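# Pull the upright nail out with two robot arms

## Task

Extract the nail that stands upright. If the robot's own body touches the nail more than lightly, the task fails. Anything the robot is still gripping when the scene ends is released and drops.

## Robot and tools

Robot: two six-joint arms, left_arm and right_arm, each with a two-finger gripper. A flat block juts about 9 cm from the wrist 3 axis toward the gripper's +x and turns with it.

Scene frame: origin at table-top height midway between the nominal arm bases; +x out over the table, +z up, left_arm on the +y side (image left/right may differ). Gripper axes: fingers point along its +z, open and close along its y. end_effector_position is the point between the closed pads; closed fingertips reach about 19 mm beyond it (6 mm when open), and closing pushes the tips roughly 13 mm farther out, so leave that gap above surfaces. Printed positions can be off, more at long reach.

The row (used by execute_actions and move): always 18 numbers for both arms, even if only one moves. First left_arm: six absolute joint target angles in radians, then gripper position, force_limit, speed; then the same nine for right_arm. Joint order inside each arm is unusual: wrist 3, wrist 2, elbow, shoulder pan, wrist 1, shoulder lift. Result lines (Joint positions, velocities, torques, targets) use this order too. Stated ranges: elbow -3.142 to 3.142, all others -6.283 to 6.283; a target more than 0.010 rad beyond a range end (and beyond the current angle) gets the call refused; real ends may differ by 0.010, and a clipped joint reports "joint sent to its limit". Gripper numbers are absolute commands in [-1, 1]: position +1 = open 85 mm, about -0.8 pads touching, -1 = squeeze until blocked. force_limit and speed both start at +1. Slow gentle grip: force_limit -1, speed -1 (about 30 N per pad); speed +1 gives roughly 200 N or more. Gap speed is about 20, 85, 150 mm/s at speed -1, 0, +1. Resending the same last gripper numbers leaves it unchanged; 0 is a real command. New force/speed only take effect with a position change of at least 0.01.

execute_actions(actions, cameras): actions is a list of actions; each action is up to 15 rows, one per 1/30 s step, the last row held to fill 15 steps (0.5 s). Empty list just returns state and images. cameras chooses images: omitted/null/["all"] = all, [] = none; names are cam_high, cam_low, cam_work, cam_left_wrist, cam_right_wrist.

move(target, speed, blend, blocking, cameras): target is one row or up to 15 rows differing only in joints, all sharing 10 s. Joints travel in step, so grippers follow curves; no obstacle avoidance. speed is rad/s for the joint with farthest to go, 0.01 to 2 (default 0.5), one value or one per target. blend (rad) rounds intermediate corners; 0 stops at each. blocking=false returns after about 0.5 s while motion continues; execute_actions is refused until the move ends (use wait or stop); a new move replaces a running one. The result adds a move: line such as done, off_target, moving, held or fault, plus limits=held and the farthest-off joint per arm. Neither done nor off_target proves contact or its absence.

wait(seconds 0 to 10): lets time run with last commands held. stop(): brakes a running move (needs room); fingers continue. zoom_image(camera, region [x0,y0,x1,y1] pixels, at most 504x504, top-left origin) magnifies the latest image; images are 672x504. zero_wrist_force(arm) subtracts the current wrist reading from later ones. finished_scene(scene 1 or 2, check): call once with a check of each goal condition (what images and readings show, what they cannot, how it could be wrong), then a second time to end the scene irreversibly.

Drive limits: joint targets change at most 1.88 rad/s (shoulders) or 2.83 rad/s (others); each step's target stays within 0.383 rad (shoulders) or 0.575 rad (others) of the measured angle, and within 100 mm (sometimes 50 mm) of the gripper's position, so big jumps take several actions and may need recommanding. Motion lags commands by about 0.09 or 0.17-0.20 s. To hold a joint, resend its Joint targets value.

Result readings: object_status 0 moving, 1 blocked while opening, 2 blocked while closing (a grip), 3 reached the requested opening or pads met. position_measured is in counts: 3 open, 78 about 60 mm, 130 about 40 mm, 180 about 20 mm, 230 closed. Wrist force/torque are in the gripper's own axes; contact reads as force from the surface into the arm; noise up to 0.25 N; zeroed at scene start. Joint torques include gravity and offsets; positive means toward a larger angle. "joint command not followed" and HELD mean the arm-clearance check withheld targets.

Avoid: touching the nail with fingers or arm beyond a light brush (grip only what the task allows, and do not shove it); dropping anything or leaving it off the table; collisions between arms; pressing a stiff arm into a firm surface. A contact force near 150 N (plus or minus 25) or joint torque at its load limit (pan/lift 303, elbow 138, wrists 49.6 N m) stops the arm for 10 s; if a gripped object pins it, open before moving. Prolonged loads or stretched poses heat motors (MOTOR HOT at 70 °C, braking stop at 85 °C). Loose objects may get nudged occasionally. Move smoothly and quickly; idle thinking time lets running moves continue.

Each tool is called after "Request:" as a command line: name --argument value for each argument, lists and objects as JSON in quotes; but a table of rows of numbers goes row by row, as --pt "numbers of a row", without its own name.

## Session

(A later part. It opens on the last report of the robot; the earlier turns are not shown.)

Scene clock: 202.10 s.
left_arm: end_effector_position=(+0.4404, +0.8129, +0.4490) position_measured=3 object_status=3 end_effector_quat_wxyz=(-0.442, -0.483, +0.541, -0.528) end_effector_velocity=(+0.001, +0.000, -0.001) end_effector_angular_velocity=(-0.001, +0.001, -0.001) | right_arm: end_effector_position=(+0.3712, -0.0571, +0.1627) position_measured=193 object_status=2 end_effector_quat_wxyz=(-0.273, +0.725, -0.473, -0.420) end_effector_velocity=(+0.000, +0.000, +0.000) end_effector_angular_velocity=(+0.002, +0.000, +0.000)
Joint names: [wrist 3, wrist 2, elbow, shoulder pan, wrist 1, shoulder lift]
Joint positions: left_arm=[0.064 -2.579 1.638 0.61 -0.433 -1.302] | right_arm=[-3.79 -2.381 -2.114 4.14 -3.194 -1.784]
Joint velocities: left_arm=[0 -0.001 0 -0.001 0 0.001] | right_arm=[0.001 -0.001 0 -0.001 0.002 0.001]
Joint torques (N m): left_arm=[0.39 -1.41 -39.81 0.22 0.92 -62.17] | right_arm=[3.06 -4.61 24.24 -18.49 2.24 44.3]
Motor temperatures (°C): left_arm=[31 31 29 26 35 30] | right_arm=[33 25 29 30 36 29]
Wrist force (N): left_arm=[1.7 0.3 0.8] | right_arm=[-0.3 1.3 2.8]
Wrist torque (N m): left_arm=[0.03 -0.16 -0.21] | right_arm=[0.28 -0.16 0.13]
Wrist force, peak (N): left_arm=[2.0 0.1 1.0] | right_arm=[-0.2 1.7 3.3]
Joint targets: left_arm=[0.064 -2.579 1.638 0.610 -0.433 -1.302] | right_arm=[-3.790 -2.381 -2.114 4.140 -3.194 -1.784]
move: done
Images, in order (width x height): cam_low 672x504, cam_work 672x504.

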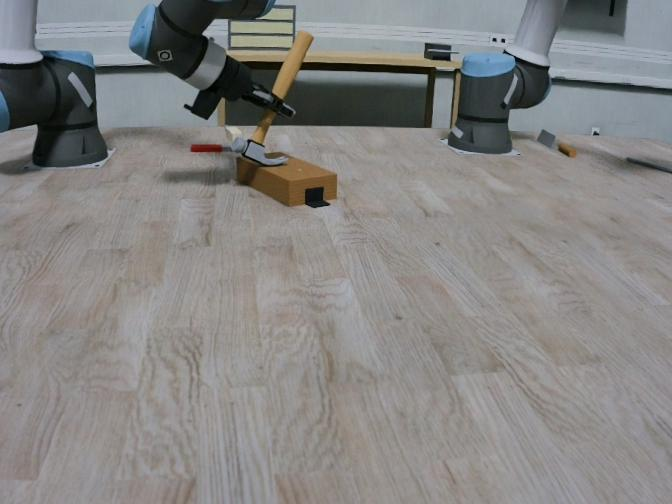

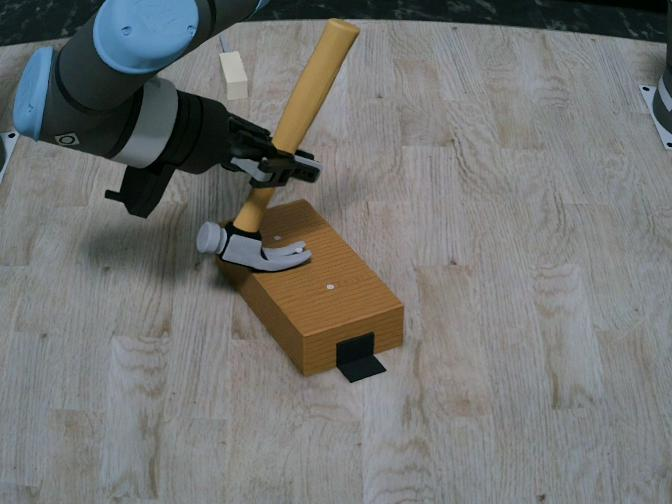

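Request:
move --pt "0.064 -2.579 1.638 0.610 -0.433 -1.302 1 1 1 -3.7662 -2.4466 -2.1379 4.1068 -3.1121 -1.7872 -1 1 1" --speed 0.03 --cameras '["cam_work","cam_low"]'

Request:
zoom_image --camera "cam_low" --region '[240, 125, 320, 185]'

Request:
zoom_image --camera "cam_work" --region '[200, 205, 340, 310]'

Scene clock: 205.53 s.
left_arm: end_effector_position=(+0.4404, +0.8129, +0.4490) position_measured=3 object_status=3 end_effector_quat_wxyz=(-0.442, -0.483, +0.541, -0.528) end_effector_velocity=(+0.000, +0.000, +0.000) end_effector_angular_velocity=(+0.000, +0.000, +0.000) | right_arm: end_effector_position=(+0.3743, -0.0658, +0.1639) position_measured=193 object_status=2 end_effector_quat_wxyz=(-0.289, +0.711, -0.463, -0.444) end_effector_velocity=(+0.000, +0.000, +0.000) end_effector_angular_velocity=(+0.001, +0.001, +0.000)
Joint names: [wrist 3, wrist 2, elbow, shoulder pan, wrist 1, shoulder lift]
Joint positions: left_arm=[0.064 -2.579 1.638 0.61 -0.433 -1.302] | right_arm=[-3.766 -2.447 -2.138 4.107 -3.112 -1.787]
Joint velocities: left_arm=[0 -0.001 0 0 0 0] | right_arm=[0.001 -0.001 -0.001 -0.001 0.001 0]
Joint torques (N m): left_arm=[-0.11 -0.97 -38.47 -0.23 1.49 -62.88] | right_arm=[3.29 -6.06 20.5 -16.64 1.11 41.52]
Motor temperatures (°C): left_arm=[31 31 29 26 35 30] | right_arm=[33 25 29 30 36 29]
Wrist force (N): left_arm=[1.5 0.3 0.9] | right_arm=[0.4 -2.6 2.8]
Wrist torque (N m): left_arm=[0.03 -0.13 -0.21] | right_arm=[0.62 -0.27 -0.17]
Wrist force, peak (N): left_arm=[2.0 0.1 0.9] | right_arm=[1.7 -3.3 4.7]
Joint targets: left_arm=[0.064 -2.579 1.638 0.610 -0.433 -1.302] | right_arm=[-3.766 -2.447 -2.138 4.107 -3.112 -1.787]
move: done
Images, in order (width x height): cam_low 672x504, cam_work 672x504.

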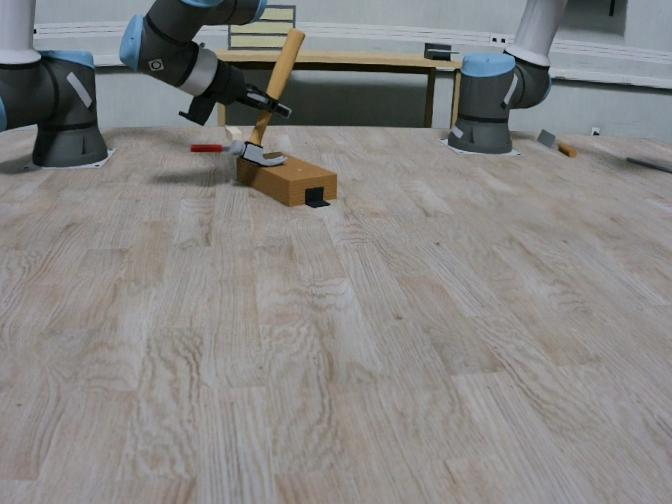

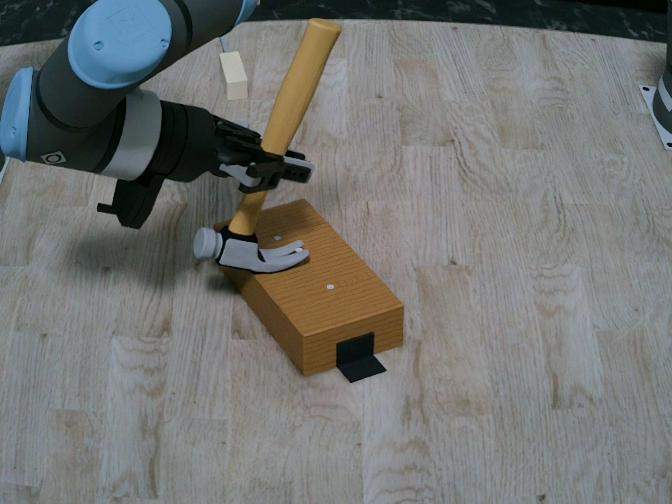

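Scaled by 6.300 from the camera's 672x504 image, which has a finer 960x720 frame.

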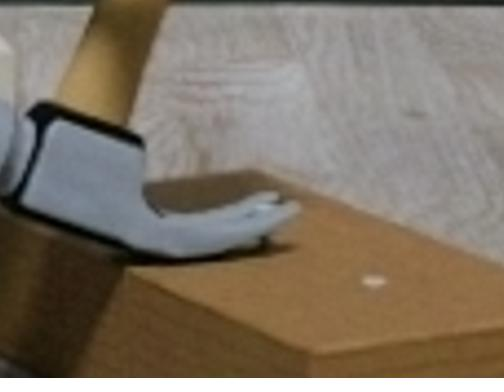

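Scaled by 3.600 from the camera's 672x504 image, which has a finer 960x720 frame.

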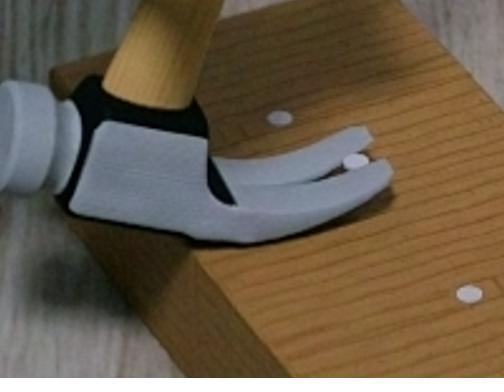

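Request:
move --pt "0.064 -2.579 1.638 0.610 -0.433 -1.302 1 1 1 -3.7467 -2.4328 -2.1359 4.1253 -3.1001 -1.7862 -1 1 1" --speed 0.02 --cameras '["cam_work","cam_low"]'

Request:
zoom_image --camera "cam_low" --region '[240, 125, 320, 185]'

Request:
zoom_image --camera "cam_work" --region '[200, 205, 340, 310]'

Scene clock: 207.30 s.
left_arm: end_effector_position=(+0.4404, +0.8129, +0.4490) position_measured=3 object_status=3 end_effector_quat_wxyz=(-0.442, -0.483, +0.541, -0.528) end_effector_velocity=(-0.001, +0.000, +0.000) end_effector_angular_velocity=(-0.001, +0.001, +0.000) | right_arm: end_effector_position=(+0.3703, -0.0568, +0.1640) position_measured=193 object_status=2 end_effector_quat_wxyz=(-0.289, +0.711, -0.463, -0.444) end_effector_velocity=(+0.000, +0.001, +0.001) end_effector_angular_velocity=(+0.001, -0.001, +0.000)
Joint names: [wrist 3, wrist 2, elbow, shoulder pan, wrist 1, shoulder lift]
Joint positions: left_arm=[0.064 -2.579 1.638 0.61 -0.433 -1.302] | right_arm=[-3.747 -2.433 -2.136 4.125 -3.1 -1.786]
Joint velocities: left_arm=[0 0 0.002 0 0 0] | right_arm=[0.001 0.001 0 0.002 0 0.001]
Joint torques (N m): left_arm=[-0.23 -1.4 -39.41 1.73 1.6 -65.98] | right_arm=[2.99 1.94 36.13 19.58 2.45 69.03]
Motor temperatures (°C): left_arm=[31 31 29 26 35 30] | right_arm=[33 25 29 30 36 29]
Wrist force (N): left_arm=[1.6 0.2 0.8] | right_arm=[0.4 1.4 2.4]
Wrist torque (N m): left_arm=[0.00 -0.15 -0.22] | right_arm=[0.34 -0.27 0.18]
Wrist force, peak (N): left_arm=[2.0 0.3 0.8] | right_arm=[5.5 -1.7 3.5]
Joint targets: left_arm=[0.064 -2.579 1.638 0.610 -0.433 -1.302] | right_arm=[-3.747 -2.433 -2.136 4.125 -3.100 -1.786]
move: done
Images, in order (width x height): cam_low 672x504, cam_work 672x504.

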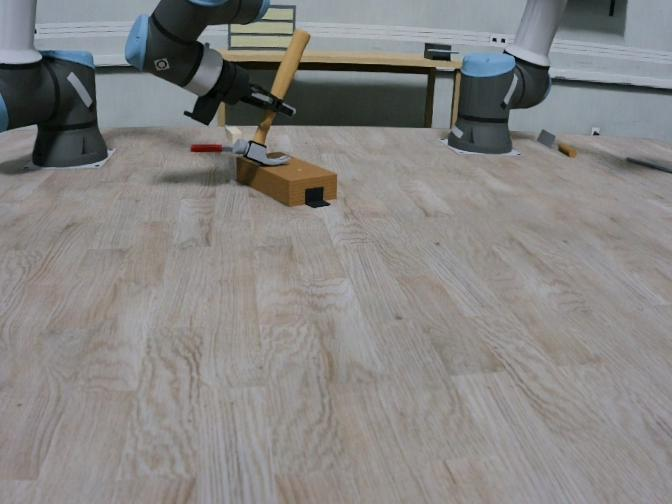

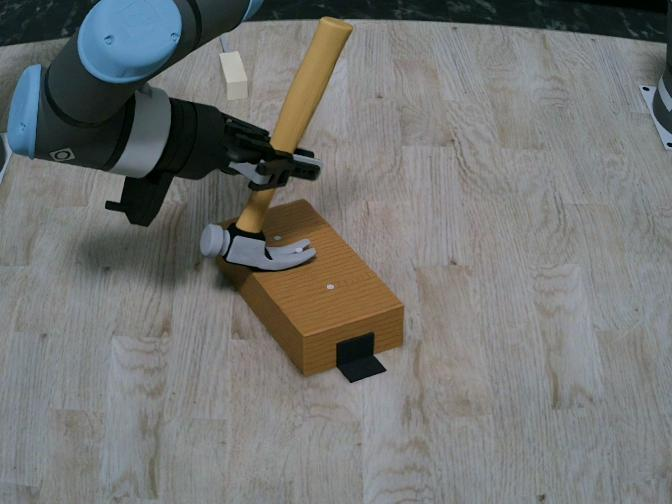

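Scaled by 6.300 from the camera's 672x504 image, which has a finer 960x720 frame.

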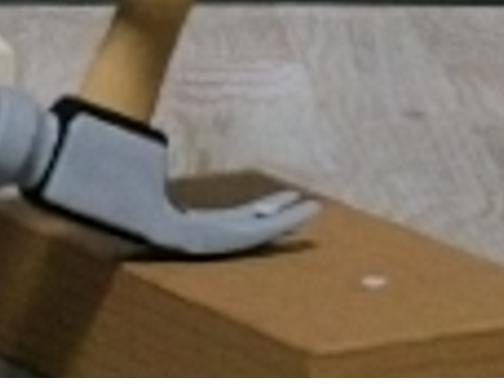

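Scaled by 3.600 from the camera's 672x504 image, which has a finer 960x720 frame.

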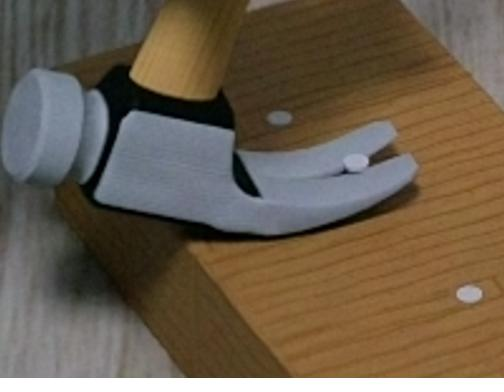

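Request:
move --target '[0.064,-2.579,1.638,0.610,-0.433,-1.302,1,1,1,-3.7232,-2.4981,-2.1599,4.0919,-3.0181,-1.789,-1,1,1]' --speed 0.03 --cameras '["cam_work","cam_low"]'

Request:
zoom_image --camera "cam_low" --region '[240, 125, 320, 185]'

Request:
zoom_image --camera "cam_work" --region '[200, 205, 340, 310]'

Scene clock: 212.33 s.
left_arm: end_effector_position=(+0.4404, +0.8129, +0.4490) position_measured=3 object_status=3 end_effector_quat_wxyz=(-0.442, -0.483, +0.541, -0.528) end_effector_velocity=(+0.000, +0.000, +0.001) end_effector_angular_velocity=(+0.001, -0.002, -0.001) | right_arm: end_effector_position=(+0.3732, -0.0662, +0.1637) position_measured=193 object_status=2 end_effector_quat_wxyz=(-0.301, +0.700, -0.454, -0.462) end_effector_velocity=(+0.000, +0.000, +0.001) end_effector_angular_velocity=(+0.002, -0.001, +0.000)
Joint names: [wrist 3, wrist 2, elbow, shoulder pan, wrist 1, shoulder lift]
Joint positions: left_arm=[0.064 -2.579 1.638 0.61 -0.433 -1.302] | right_arm=[-3.728 -2.483 -2.157 4.097 -3.034 -1.789]
Joint velocities: left_arm=[0 0.001 0 0 0 -0.002] | right_arm=[0 0 0 0 0 0.002]
Joint torques (N m): left_arm=[0.18 -0.87 -38.38 1.28 1.87 -64.46] | right_arm=[0.17 -1.5 26.92 0.15 -0.79 53.47]
Motor temperatures (°C): left_arm=[31 31 29 26 35 30] | right_arm=[33 25 29 30 36 29]
Wrist force (N): left_arm=[1.7 0.3 1.1] | right_arm=[4.2 -4.0 14.2]
Wrist torque (N m): left_arm=[0.03 -0.17 -0.22] | right_arm=[0.24 -0.53 0.14]
Wrist force, peak (N): left_arm=[2.1 0.2 0.8] | right_arm=[103.8 -18.5 80.8]
Joint targets: left_arm=[0.064 -2.579 1.638 0.610 -0.433 -1.302] | right_arm=[-3.728 -2.483 -2.157 4.097 -3.034 -1.789]
Tool commands: left_gripper/position=+1.0 left_gripper/force_limit=+1.0 left_gripper/speed=+1.0 right_gripper/position=-1.0 right_gripper/force_limit=+1.0 right_gripper/speed=+1.0
FORCE FAULT: contact force on the right arm reached its limit, and that arm stopped. The contact can be on any part of that arm, not only on its tool. That arm's remaining commands of this call were not run. That arm is still stopped at the end of this call. That arm stays stopped for about 10 more seconds. Until then a move that you send moves the other arm only, and its call returns only when the move has ended. Once the stop has ended, the next robot result says so. If the stop ends while you think or write, that arm runs what you send next. While its stop runs, an arm takes no new command, but its gripper still runs the gripper command that each later call begins with. Until it ends, the stop uses up actions while you think or wait. An arm that is not stopped still takes commands.
move: fault (right_arm); right_arm: the wrist 1 is farthest, 0.016 rad from its target
Images, in order (width x height): cam_low 672x504, cam_work 672x504.

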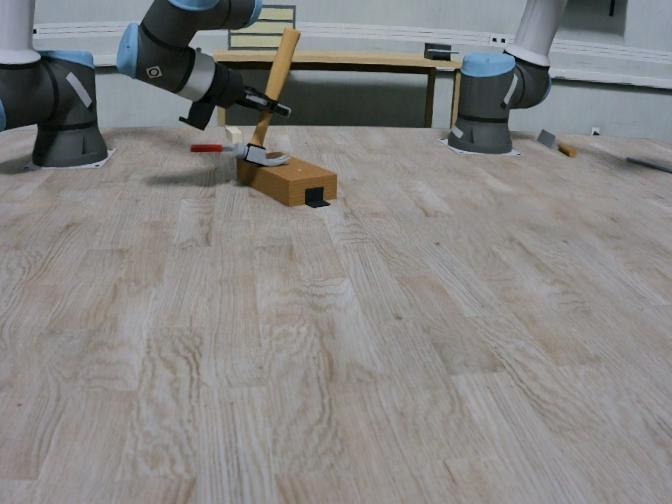

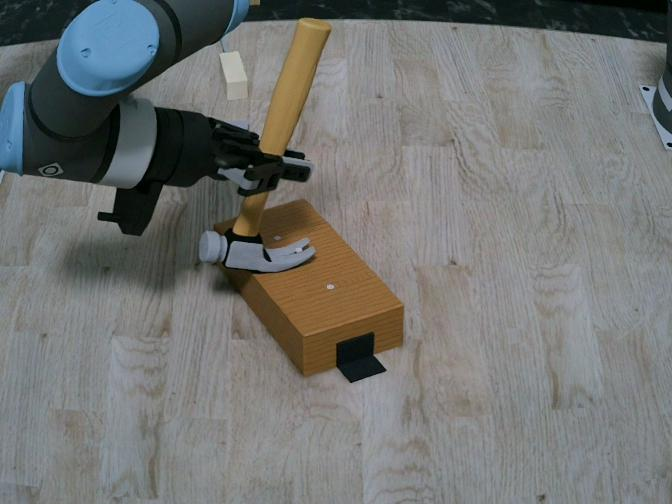

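Scaled by 6.300 from the camera's 672x504 image, which has a finer 960x720 frame.

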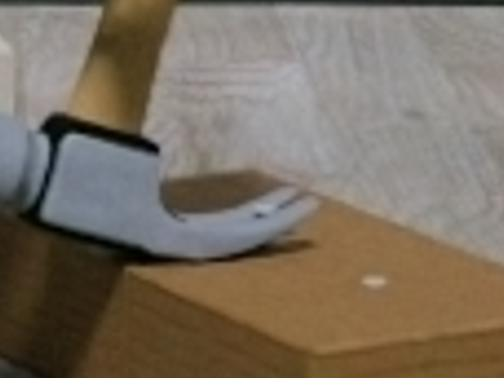

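Scaled by 3.600 from the camera's 672x504 image, which has a finer 960x720 frame.

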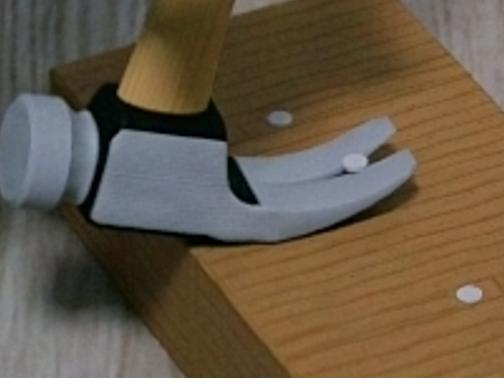

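Request:
wait --seconds 9 --cameras '[]'

Request:
wait --seconds 1 --cameras '["cam_work","cam_low"]'

Request:
zoom_image --camera "cam_low" --region '[240, 125, 320, 185]'

Request:
zoom_image --camera "cam_work" --region '[200, 205, 340, 310]'

Scene clock: 222.60 s.
left_arm: end_effector_position=(+0.4404, +0.8129, +0.4490) position_measured=3 object_status=3 end_effector_quat_wxyz=(-0.442, -0.483, +0.541, -0.528) end_effector_velocity=(+0.000, -0.001, +0.000) end_effector_angular_velocity=(+0.000, +0.000, -0.001) | right_arm: end_effector_position=(+0.3732, -0.0662, +0.1637) position_measured=193 object_status=2 end_effector_quat_wxyz=(-0.301, +0.700, -0.454, -0.462) end_effector_velocity=(+0.001, -0.001, -0.001) end_effector_angular_velocity=(-0.002, +0.001, -0.002)
Joint names: [wrist 3, wrist 2, elbow, shoulder pan, wrist 1, shoulder lift]
Joint positions: left_arm=[0.064 -2.579 1.638 0.61 -0.433 -1.302] | right_arm=[-3.728 -2.483 -2.157 4.097 -3.034 -1.789]
Joint velocities: left_arm=[0 0 0 -0.001 0 0] | right_arm=[0 0 0 -0.002 -0.001 -0.001]
Joint torques (N m): left_arm=[-0.13 -0.88 -37.74 -0.82 2.73 -65.19] | right_arm=[0.33 -1.6 26.37 0.47 -0.81 52.75]
Motor temperatures (°C): left_arm=[31 31 29 26 35 30] | right_arm=[33 25 29 30 36 29]
Wrist force (N): left_arm=[2.0 0.3 0.7] | right_arm=[3.9 -3.9 14.2]
Wrist torque (N m): left_arm=[0.03 -0.20 -0.21] | right_arm=[0.27 -0.47 0.14]
Wrist force, peak (N): left_arm=[2.2 0.1 0.8] | right_arm=[4.2 -3.6 14.7]
Joint targets: left_arm=[0.064 -2.579 1.638 0.610 -0.433 -1.302] | right_arm=[-3.728 -2.483 -2.157 4.097 -3.034 -1.789]
Tool commands: left_gripper/position=+1.0 left_gripper/force_limit=+1.0 left_gripper/speed=+1.0 right_gripper/position=-1.0 right_gripper/force_limit=+1.0 right_gripper/speed=+1.0
FORCE FAULT, CONTINUED: the right arm's stop, for the force fault that an earlier result reported, is over. The rest of the stop counts as 20 of the actions that you can send in this scene. That arm now holds where it stands, not its last command. That arm accepts commands again.
wait: 9.00 s; at rest from the start
No camera images: "cameras" was empty.

Scene clock: 223.60 s.
left_arm: end_effector_position=(+0.4404, +0.8129, +0.4490) position_measured=3 object_status=3 end_effector_quat_wxyz=(-0.442, -0.483, +0.541, -0.528) end_effector_velocity=(+0.000, +0.000, -0.001) end_effector_angular_velocity=(-0.001, +0.001, +0.000) | right_arm: end_effector_position=(+0.3732, -0.0662, +0.1637) position_measured=193 object_status=2 end_effector_quat_wxyz=(-0.301, +0.700, -0.454, -0.462) end_effector_velocity=(+0.000, +0.000, +0.000) end_effector_angular_velocity=(+0.001, -0.001, +0.001)
Joint names: [wrist 3, wrist 2, elbow, shoulder pan, wrist 1, shoulder lift]
Joint positions: left_arm=[0.064 -2.579 1.638 0.61 -0.433 -1.302] | right_arm=[-3.728 -2.483 -2.157 4.097 -3.034 -1.789]
Joint velocities: left_arm=[0 -0.001 0.001 -0.001 0 0.001] | right_arm=[-0.001 0 0 0 0.001 0]
Joint torques (N m): left_arm=[0.29 -0.94 -37.2 2.15 2.12 -61.05] | right_arm=[0.04 -0.7 27.01 1.49 -1.44 54.3]
Motor temperatures (°C): left_arm=[31 31 29 26 35 30] | right_arm=[33 25 29 30 36 29]
Wrist force (N): left_arm=[1.6 0.1 0.9] | right_arm=[4.0 -3.9 14.3]
Wrist torque (N m): left_arm=[-0.01 -0.15 -0.21] | right_arm=[0.27 -0.49 0.14]
Wrist force, peak (N): left_arm=[2.2 0.3 0.9] | right_arm=[4.1 -4.1 14.5]
Joint targets: left_arm=[0.064 -2.579 1.638 0.610 -0.433 -1.302] | right_arm=[-3.728 -2.483 -2.157 4.097 -3.034 -1.789]
Tool commands: left_gripper/position=+1.0 left_gripper/force_limit=+1.0 left_gripper/speed=+1.0 right_gripper/position=-1.0 right_gripper/force_limit=+1.0 right_gripper/speed=+1.0
wait: 1.00 s; at rest by 0.17 s
Images, in order (width x height): cam_low 672x504, cam_work 672x504.

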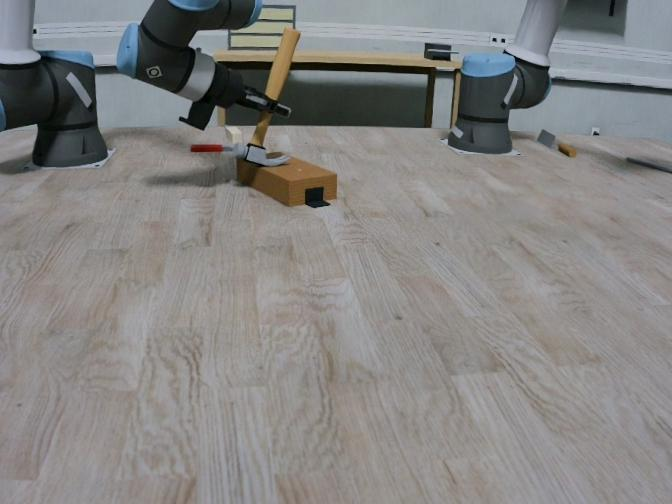

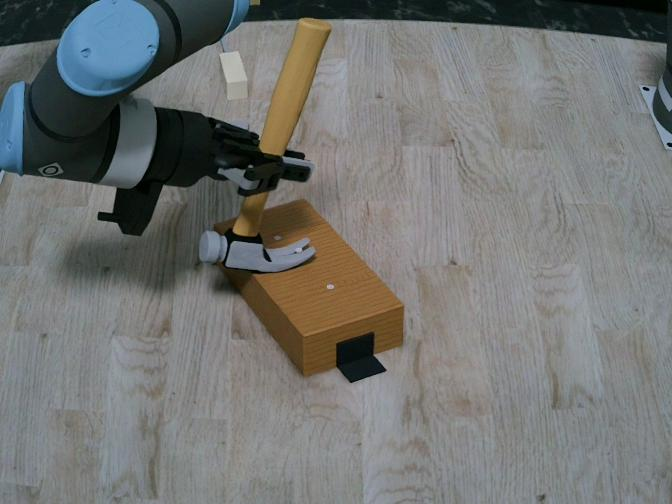

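Scaled by 6.300 from the camera's 672x504 image, which has a finer 960x720 frame.

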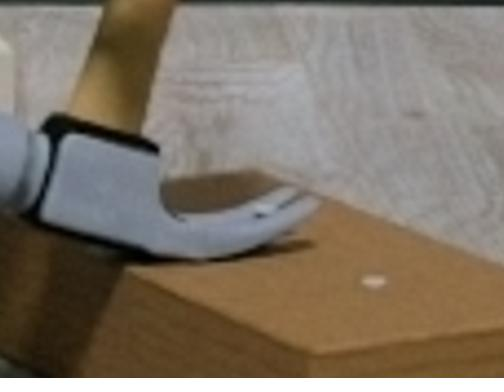

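Scaled by 3.600 from the camera's 672x504 image, which has a finer 960x720 frame.

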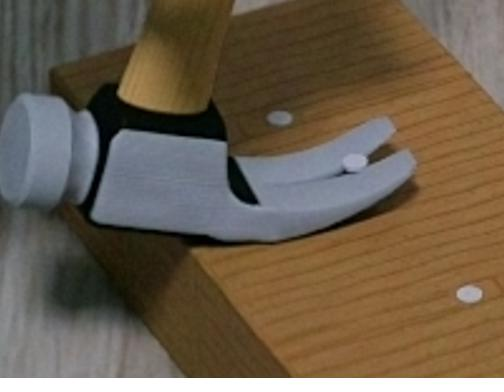

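Request:
move --target '[0.064,-2.579,1.638,0.610,-0.433,-1.302,1,1,1,-3.728,-2.483,-2.1583,4.097,-3.0299,-1.7917,-1,1,1]' --speed 0.02 --cameras '[]'

Request:
move --target '[0.064,-2.579,1.638,0.610,-0.433,-1.302,1,1,1,-3.728,-2.483,-2.159,4.097,-3.0279,-1.7931,-1,1,1]' --speed 0.02 --cameras '["cam_work","cam_low"]'

Request:
zoom_image --camera "cam_low" --region '[240, 125, 320, 185]'

Request:
zoom_image --camera "cam_work" --region '[200, 205, 340, 310]'

Scene clock: 224.70 s.
left_arm: end_effector_position=(+0.4404, +0.8129, +0.4490) position_measured=3 object_status=3 end_effector_quat_wxyz=(-0.442, -0.483, +0.541, -0.528) end_effector_velocity=(+0.000, +0.000, +0.001) end_effector_angular_velocity=(+0.001, -0.001, +0.000) | right_arm: end_effector_position=(+0.3731, -0.0662, +0.1620) position_measured=193 object_status=2 end_effector_quat_wxyz=(-0.301, +0.700, -0.454, -0.462) end_effector_velocity=(-0.002, -0.003, -0.005) end_effector_angular_velocity=(-0.009, +0.003, -0.003)
Joint names: [wrist 3, wrist 2, elbow, shoulder pan, wrist 1, shoulder lift]
Joint positions: left_arm=[0.064 -2.579 1.638 0.61 -0.433 -1.302] | right_arm=[-3.728 -2.483 -2.158 4.097 -3.03 -1.791]
Joint velocities: left_arm=[0 -0.001 0 0 0 -0.002] | right_arm=[0 0.004 -0.006 0 -0.001 -0.002]
Joint torques (N m): left_arm=[-0.41 -0.87 -37.97 0.06 2.58 -64.47] | right_arm=[-2.55 11.21 -15.39 23.17 -5.08 -3.09]
Motor temperatures (°C): left_arm=[31 31 29 26 35 30] | right_arm=[33 25 29 30 36 29]
Wrist force (N): left_arm=[1.6 0.3 0.8] | right_arm=[-83.0 -9.7 -30.9]
Wrist torque (N m): left_arm=[0.02 -0.15 -0.21] | right_arm=[0.41 1.24 -0.13]
Wrist force, peak (N): left_arm=[2.0 0.4 0.8] | right_arm=[-96.8 -9.7 -38.0]
Joint targets: left_arm=[0.064 -2.579 1.638 0.610 -0.433 -1.302] | right_arm=[-3.728 -2.483 -2.158 4.097 -3.030 -1.792]
move: done
No camera images: "cameras" was empty.

Scene clock: 225.40 s.
left_arm: end_effector_position=(+0.4404, +0.8129, +0.4490) position_measured=3 object_status=3 end_effector_quat_wxyz=(-0.442, -0.483, +0.541, -0.528) end_effector_velocity=(+0.000, +0.001, +0.000) end_effector_angular_velocity=(+0.000, +0.000, +0.001) | right_arm: end_effector_position=(+0.3730, -0.0663, +0.1608) position_measured=193 object_status=2 end_effector_quat_wxyz=(-0.301, +0.700, -0.454, -0.462) end_effector_velocity=(+0.000, +0.000, +0.000) end_effector_angular_velocity=(+0.000, +0.000, +0.000)
Joint names: [wrist 3, wrist 2, elbow, shoulder pan, wrist 1, shoulder lift]
Joint positions: left_arm=[0.064 -2.579 1.638 0.61 -0.433 -1.302] | right_arm=[-3.728 -2.483 -2.159 4.097 -3.028 -1.793]
Joint velocities: left_arm=[0 0 -0.001 0.001 0 0] | right_arm=[0 0 0 0 0 0]
Joint torques (N m): left_arm=[-0.3 -0.66 -37.36 1.1 2.77 -61.45] | right_arm=[-2.47 7.94 -20.16 20.25 -4.15 -12.84]
Motor temperatures (°C): left_arm=[31 31 29 26 35 30] | right_arm=[33 25 29 30 36 29]
Wrist force (N): left_arm=[1.6 0.1 0.9] | right_arm=[-84.0 -9.0 -32.3]
Wrist torque (N m): left_arm=[-0.01 -0.14 -0.21] | right_arm=[0.41 1.29 -0.04]
Wrist force, peak (N): left_arm=[2.0 0.2 0.8] | right_arm=[-89.6 -10.1 -34.3]
Joint targets: left_arm=[0.064 -2.579 1.638 0.610 -0.433 -1.302] | right_arm=[-3.728 -2.483 -2.159 4.097 -3.028 -1.793]
move: done
Images, in order (width x height): cam_low 672x504, cam_work 672x504.

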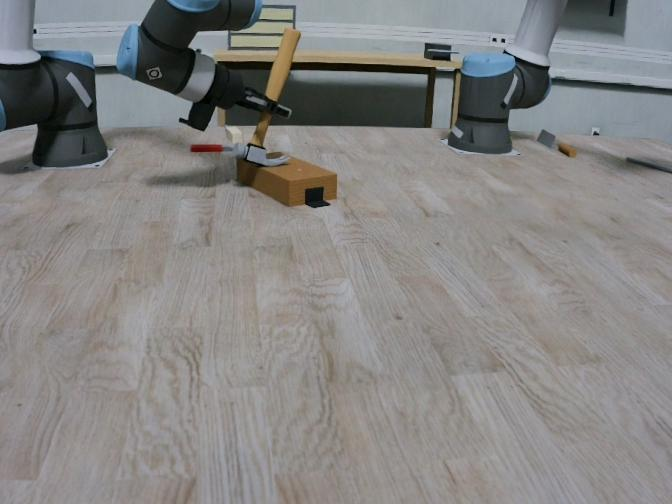

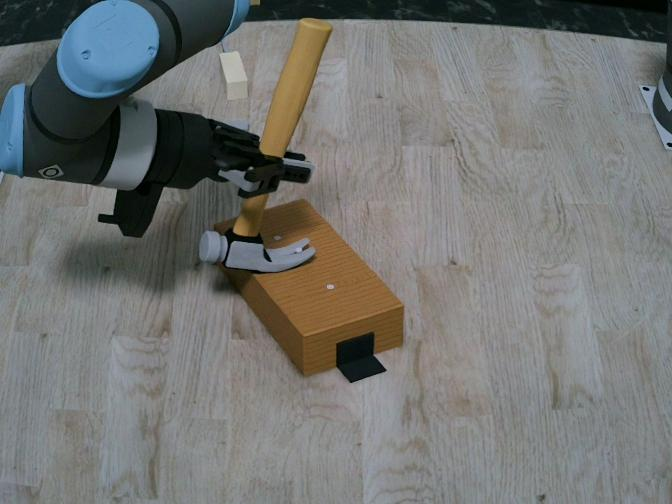

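Scaled by 6.300 from the camera's 672x504 image, which has a finer 960x720 frame.

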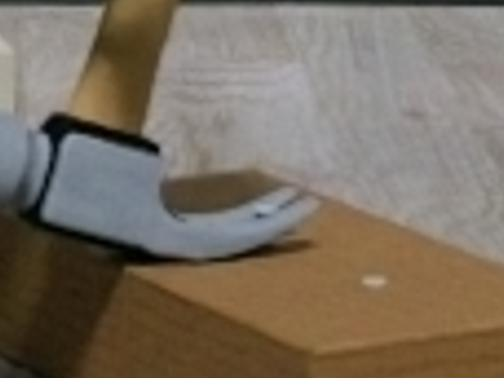

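Scaled by 3.600 from the camera's 672x504 image, which has a finer 960x720 frame.

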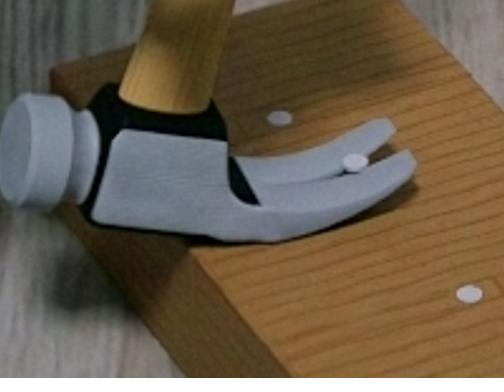

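Request:
move --target '[0.064,-2.579,1.638,0.610,-0.433,-1.302,1,1,1,-3.7162,-2.5157,-2.1713,4.0803,-2.986,-1.7952,-1,1,1]' --speed 0.03 --cameras '["cam_work","cam_low"]'

Request:
zoom_image --camera "cam_low" --region '[240, 125, 320, 185]'

Request:
zoom_image --camera "cam_work" --region '[200, 205, 340, 310]'

Scene clock: 227.50 s.
left_arm: end_effector_position=(+0.4404, +0.8129, +0.4490) position_measured=3 object_status=3 end_effector_quat_wxyz=(-0.442, -0.483, +0.541, -0.528) end_effector_velocity=(+0.000, +0.000, +0.001) end_effector_angular_velocity=(+0.001, -0.001, +0.001) | right_arm: end_effector_position=(+0.3740, -0.0721, +0.1610) position_measured=193 object_status=2 end_effector_quat_wxyz=(-0.308, +0.694, -0.447, -0.473) end_effector_velocity=(-0.001, +0.000, +0.001) end_effector_angular_velocity=(+0.001, +0.000, +0.002)
Joint names: [wrist 3, wrist 2, elbow, shoulder pan, wrist 1, shoulder lift]
Joint positions: left_arm=[0.064 -2.579 1.638 0.61 -0.433 -1.302] | right_arm=[-3.716 -2.516 -2.171 4.08 -2.986 -1.795]
Joint velocities: left_arm=[0 0 0 0 0 -0.001] | right_arm=[0.001 -0.001 0 0.001 0.001 0.001]
Joint torques (N m): left_arm=[-0.17 -1.15 -36.12 1.63 2.49 -61.06] | right_arm=[3.35 -5.41 -30.53 -31.58 -11.81 15.24]
Motor temperatures (°C): left_arm=[31 31 29 26 35 30] | right_arm=[33 25 29 30 36 29]
Wrist force (N): left_arm=[1.9 0.2 1.0] | right_arm=[-60.0 -37.8 36.1]
Wrist torque (N m): left_arm=[0.02 -0.19 -0.22] | right_arm=[-0.01 1.28 -0.04]
Wrist force, peak (N): left_arm=[2.0 0.3 0.7] | right_arm=[-78.7 -9.1 -30.0]
Joint targets: left_arm=[0.064 -2.579 1.638 0.610 -0.433 -1.302] | right_arm=[-3.716 -2.516 -2.171 4.080 -2.986 -1.795]
move: done
Images, in order (width x height): cam_low 672x504, cam_work 672x504.

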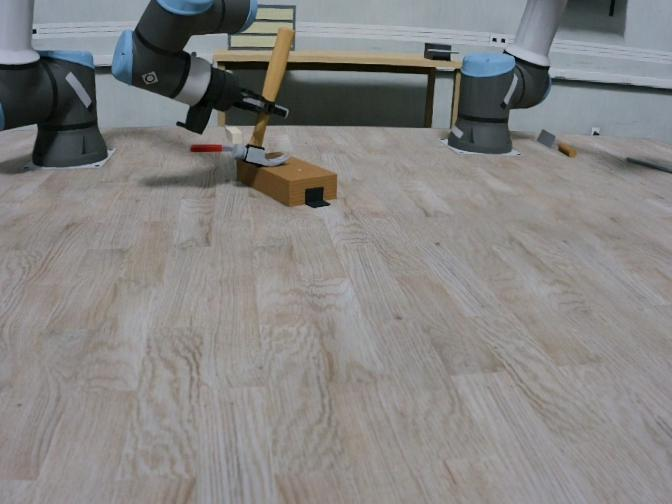

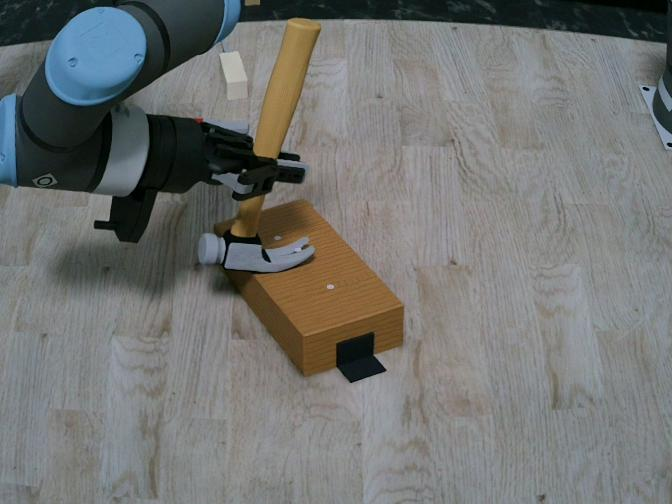

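Scaled by 6.300 from the camera's 672x504 image, which has a finer 960x720 frame.

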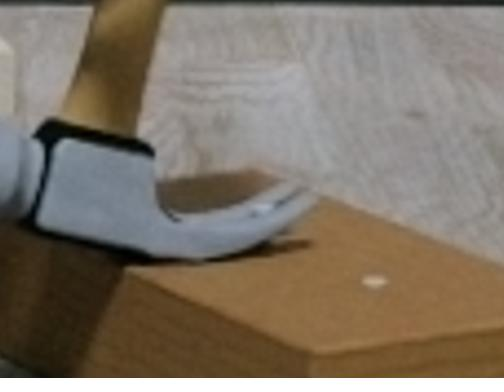

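Scaled by 3.600 from the camera's 672x504 image, which has a finer 960x720 frame.

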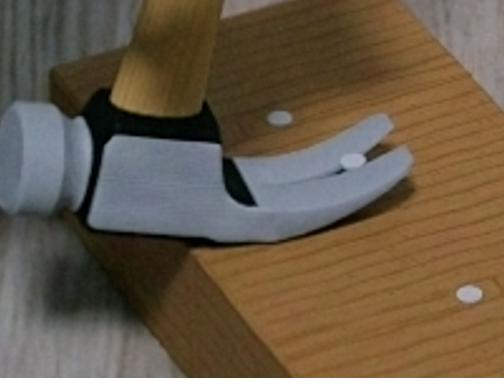

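Request:
move --target '[0.064,-2.579,1.638,0.610,-0.433,-1.302,1,1,1,-3.7079,-2.5509,-2.178,4.0603,-2.9485,-1.8011,-1,1,1]' --speed 0.03 --cameras '["cam_work","cam_low"]'

Request:
zoom_image --camera "cam_work" --region '[200, 205, 340, 310]'

Scene clock: 229.80 s.
left_arm: end_effector_position=(+0.4404, +0.8129, +0.4490) position_measured=3 object_status=3 end_effector_quat_wxyz=(-0.442, -0.483, +0.541, -0.528) end_effector_velocity=(+0.000, +0.000, +0.000) end_effector_angular_velocity=(+0.000, +0.000, +0.000) | right_arm: end_effector_position=(+0.3773, -0.0774, +0.1617) position_measured=193 object_status=2 end_effector_quat_wxyz=(-0.315, +0.688, -0.440, -0.483) end_effector_velocity=(+0.000, +0.000, -0.001) end_effector_angular_velocity=(+0.001, +0.000, +0.000)
Joint names: [wrist 3, wrist 2, elbow, shoulder pan, wrist 1, shoulder lift]
Joint positions: left_arm=[0.064 -2.579 1.638 0.61 -0.433 -1.302] | right_arm=[-3.708 -2.551 -2.178 4.06 -2.949 -1.801]
Joint velocities: left_arm=[0 0 0 0 0 0] | right_arm=[-0.001 -0.001 -0.001 -0.001 0.003 -0.002]
Joint torques (N m): left_arm=[0.12 -1.11 -36.86 0.94 2.75 -62.22] | right_arm=[3.22 -5 -8.26 -37.04 -6 31.89]
Motor temperatures (°C): left_arm=[31 31 29 26 35 30] | right_arm=[33 25 29 30 36 29]
Wrist force (N): left_arm=[1.8 0.3 1.1] | right_arm=[-32.9 -18.1 44.6]
Wrist torque (N m): left_arm=[0.03 -0.17 -0.22] | right_arm=[0.10 0.75 0.15]
Wrist force, peak (N): left_arm=[2.0 0.2 1.0] | right_arm=[-55.4 -34.0 48.7]
Joint targets: left_arm=[0.064 -2.579 1.638 0.610 -0.433 -1.302] | right_arm=[-3.708 -2.551 -2.178 4.060 -2.949 -1.801]
move: done
Images, in order (width x height): cam_low 672x504, cam_work 672x504.

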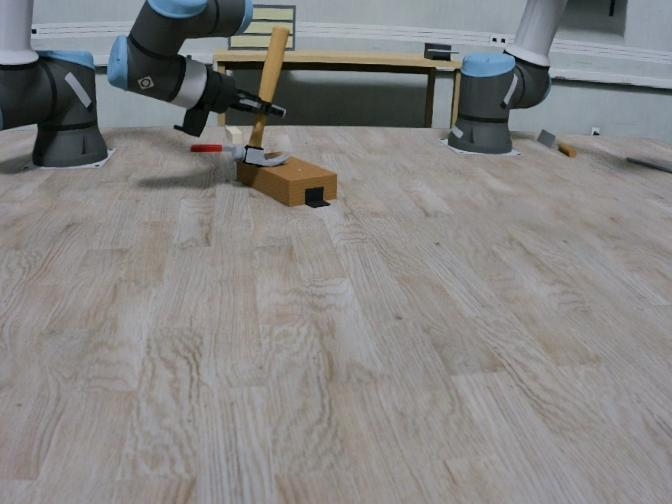

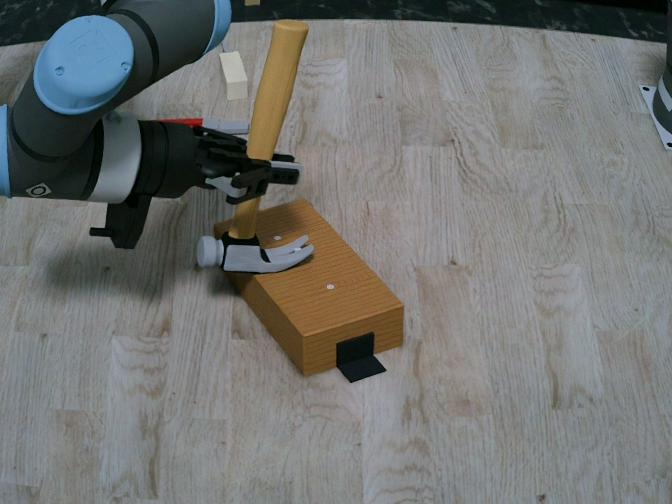

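Scaled by 3.600 from the camera's 672x504 image, which has a finer 960x720 frame.

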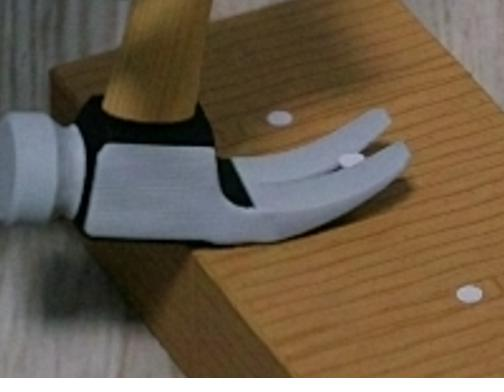

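Request:
move --pt "0.064 -2.579 1.638 0.610 -0.433 -1.302 1 1 1 -3.6988 -2.5854 -2.1865 4.0413 -2.9095 -1.806 -1 1 1" --pt "0.064 -2.579 1.638 0.610 -0.433 -1.302 1 1 1 -3.6895 -2.6198 -2.195 4.0223 -2.8705 -1.811 -1 1 1" --speed 0.03 --blend 0.02 --cameras '["cam_work","cam_low"]'

Request:
zoom_image --camera "cam_work" --region '[200, 205, 340, 310]'

Scene clock: 233.03 s.
left_arm: end_effector_position=(+0.4404, +0.8129, +0.4490) position_measured=3 object_status=3 end_effector_quat_wxyz=(-0.442, -0.483, +0.541, -0.528) end_effector_velocity=(+0.001, +0.000, +0.000) end_effector_angular_velocity=(+0.000, +0.000, +0.001) | right_arm: end_effector_position=(+0.3817, -0.0902, +0.1625) position_measured=193 object_status=2 end_effector_quat_wxyz=(-0.328, +0.678, -0.424, -0.503) end_effector_velocity=(+0.000, +0.000, +0.000) end_effector_angular_velocity=(+0.000, +0.001, -0.001)
Joint names: [wrist 3, wrist 2, elbow, shoulder pan, wrist 1, shoulder lift]
Joint positions: left_arm=[0.064 -2.579 1.638 0.61 -0.433 -1.302] | right_arm=[-3.69 -2.62 -2.195 4.022 -2.871 -1.811]
Joint velocities: left_arm=[0 -0.001 -0.001 0 0 0.001] | right_arm=[0.001 -0.001 0 -0.001 0.001 0]
Joint torques (N m): left_arm=[-0.13 -1 -36.6 -0.89 2.27 -61.86] | right_arm=[3.89 -11.09 -6.29 -43.66 -7.5 49.37]
Motor temperatures (°C): left_arm=[31 31 29 26 35 30] | right_arm=[33 25 29 30 36 29]
Wrist force (N): left_arm=[1.9 0.4 1.0] | right_arm=[-6.0 -27.0 71.7]
Wrist torque (N m): left_arm=[0.04 -0.18 -0.21] | right_arm=[0.48 0.03 -0.80]
Wrist force, peak (N): left_arm=[2.0 0.0 1.0] | right_arm=[-18.2 -26.5 78.6]
Joint targets: left_arm=[0.064 -2.579 1.638 0.610 -0.433 -1.302] | right_arm=[-3.689 -2.620 -2.195 4.022 -2.870 -1.811]
move: done; blend cut to 0.0195 rad at target 1
Images, in order (width x height): cam_low 672x504, cam_work 672x504.

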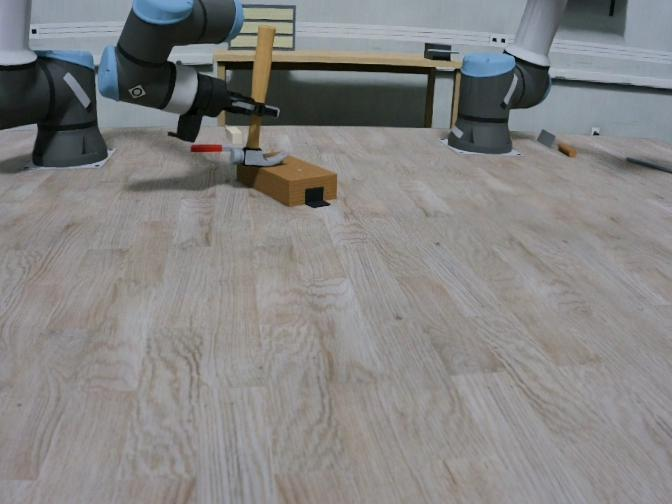

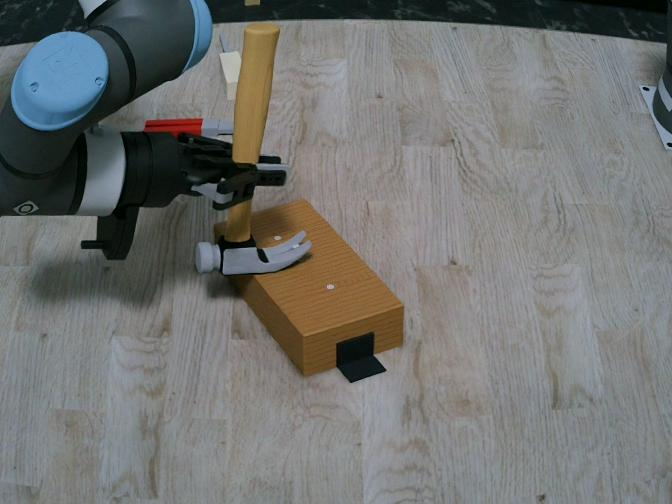

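Scaled by 3.600 from the camera's 672x504 image, which has a finer 960x720 frame.

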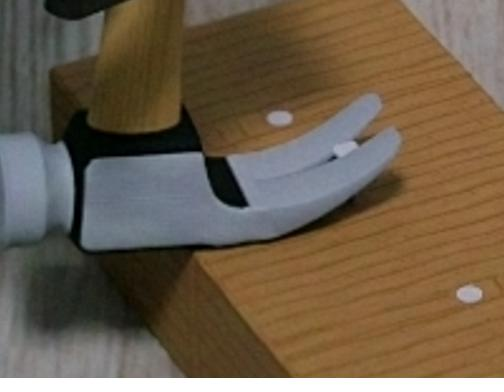

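Request:
move --pt "0.064 -2.579 1.638 0.610 -0.433 -1.302 1 1 1 -3.6800 -2.6543 -2.2044 4.0033 -2.8295 -1.8174 -1 1 1" --pt "0.064 -2.579 1.638 0.610 -0.433 -1.302 1 1 1 -3.6705 -2.6887 -2.2138 3.9843 -2.7885 -1.8238 -1 1 1" --speed 0.03 --blend 0.02 --cameras '["cam_work","cam_low"]'

Request:
zoom_image --camera "cam_work" --region '[200, 205, 340, 310]'

Scene clock: 236.43 s.
left_arm: end_effector_position=(+0.4404, +0.8129, +0.4490) position_measured=3 object_status=3 end_effector_quat_wxyz=(-0.442, -0.483, +0.541, -0.528) end_effector_velocity=(+0.000, +0.000, +0.000) end_effector_angular_velocity=(+0.001, -0.001, -0.001) | right_arm: end_effector_position=(+0.3849, -0.1052, +0.1607) position_measured=193 object_status=2 end_effector_quat_wxyz=(-0.340, +0.669, -0.407, -0.521) end_effector_velocity=(+0.001, -0.001, +0.001) end_effector_angular_velocity=(+0.002, -0.001, -0.001)
Joint names: [wrist 3, wrist 2, elbow, shoulder pan, wrist 1, shoulder lift]
Joint positions: left_arm=[0.064 -2.579 1.638 0.61 -0.433 -1.302] | right_arm=[-3.671 -2.689 -2.214 3.984 -2.789 -1.824]
Joint velocities: left_arm=[0 0.001 0 -0.001 0 -0.001] | right_arm=[0 -0.001 0 -0.002 0.001 0.001]
Joint torques (N m): left_arm=[0.14 -1.13 -35.36 2.96 2.85 -65.5] | right_arm=[3.31 -3.63 10.35 -17.71 0.64 33.19]
Motor temperatures (°C): left_arm=[31 31 29 26 35 30] | right_arm=[33 25 29 30 36 29]
Wrist force (N): left_arm=[1.7 0.2 0.7] | right_arm=[-16.9 -4.3 1.1]
Wrist torque (N m): left_arm=[0.00 -0.17 -0.21] | right_arm=[0.20 -0.30 -0.33]
Wrist force, peak (N): left_arm=[2.0 0.3 1.1] | right_arm=[-9.1 -27.5 74.0]
Joint targets: left_arm=[0.064 -2.579 1.638 0.610 -0.433 -1.302] | right_arm=[-3.671 -2.689 -2.214 3.984 -2.789 -1.824]
move: done
Images, in order (width x height): cam_low 672x504, cam_work 672x504.

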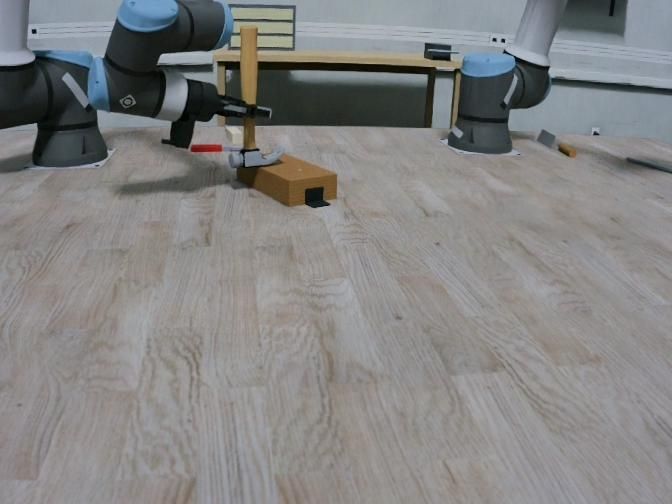

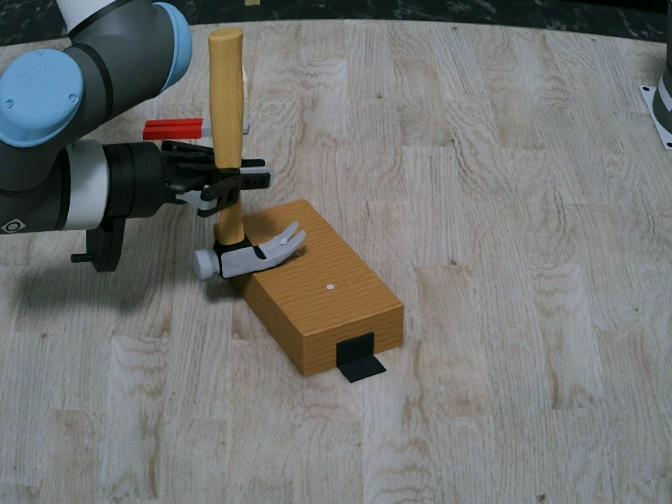

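Scaled by 3.600 from the camera's 672x504 image, which has a finer 960x720 frame.

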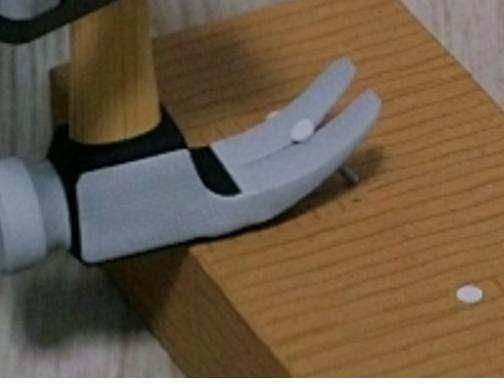

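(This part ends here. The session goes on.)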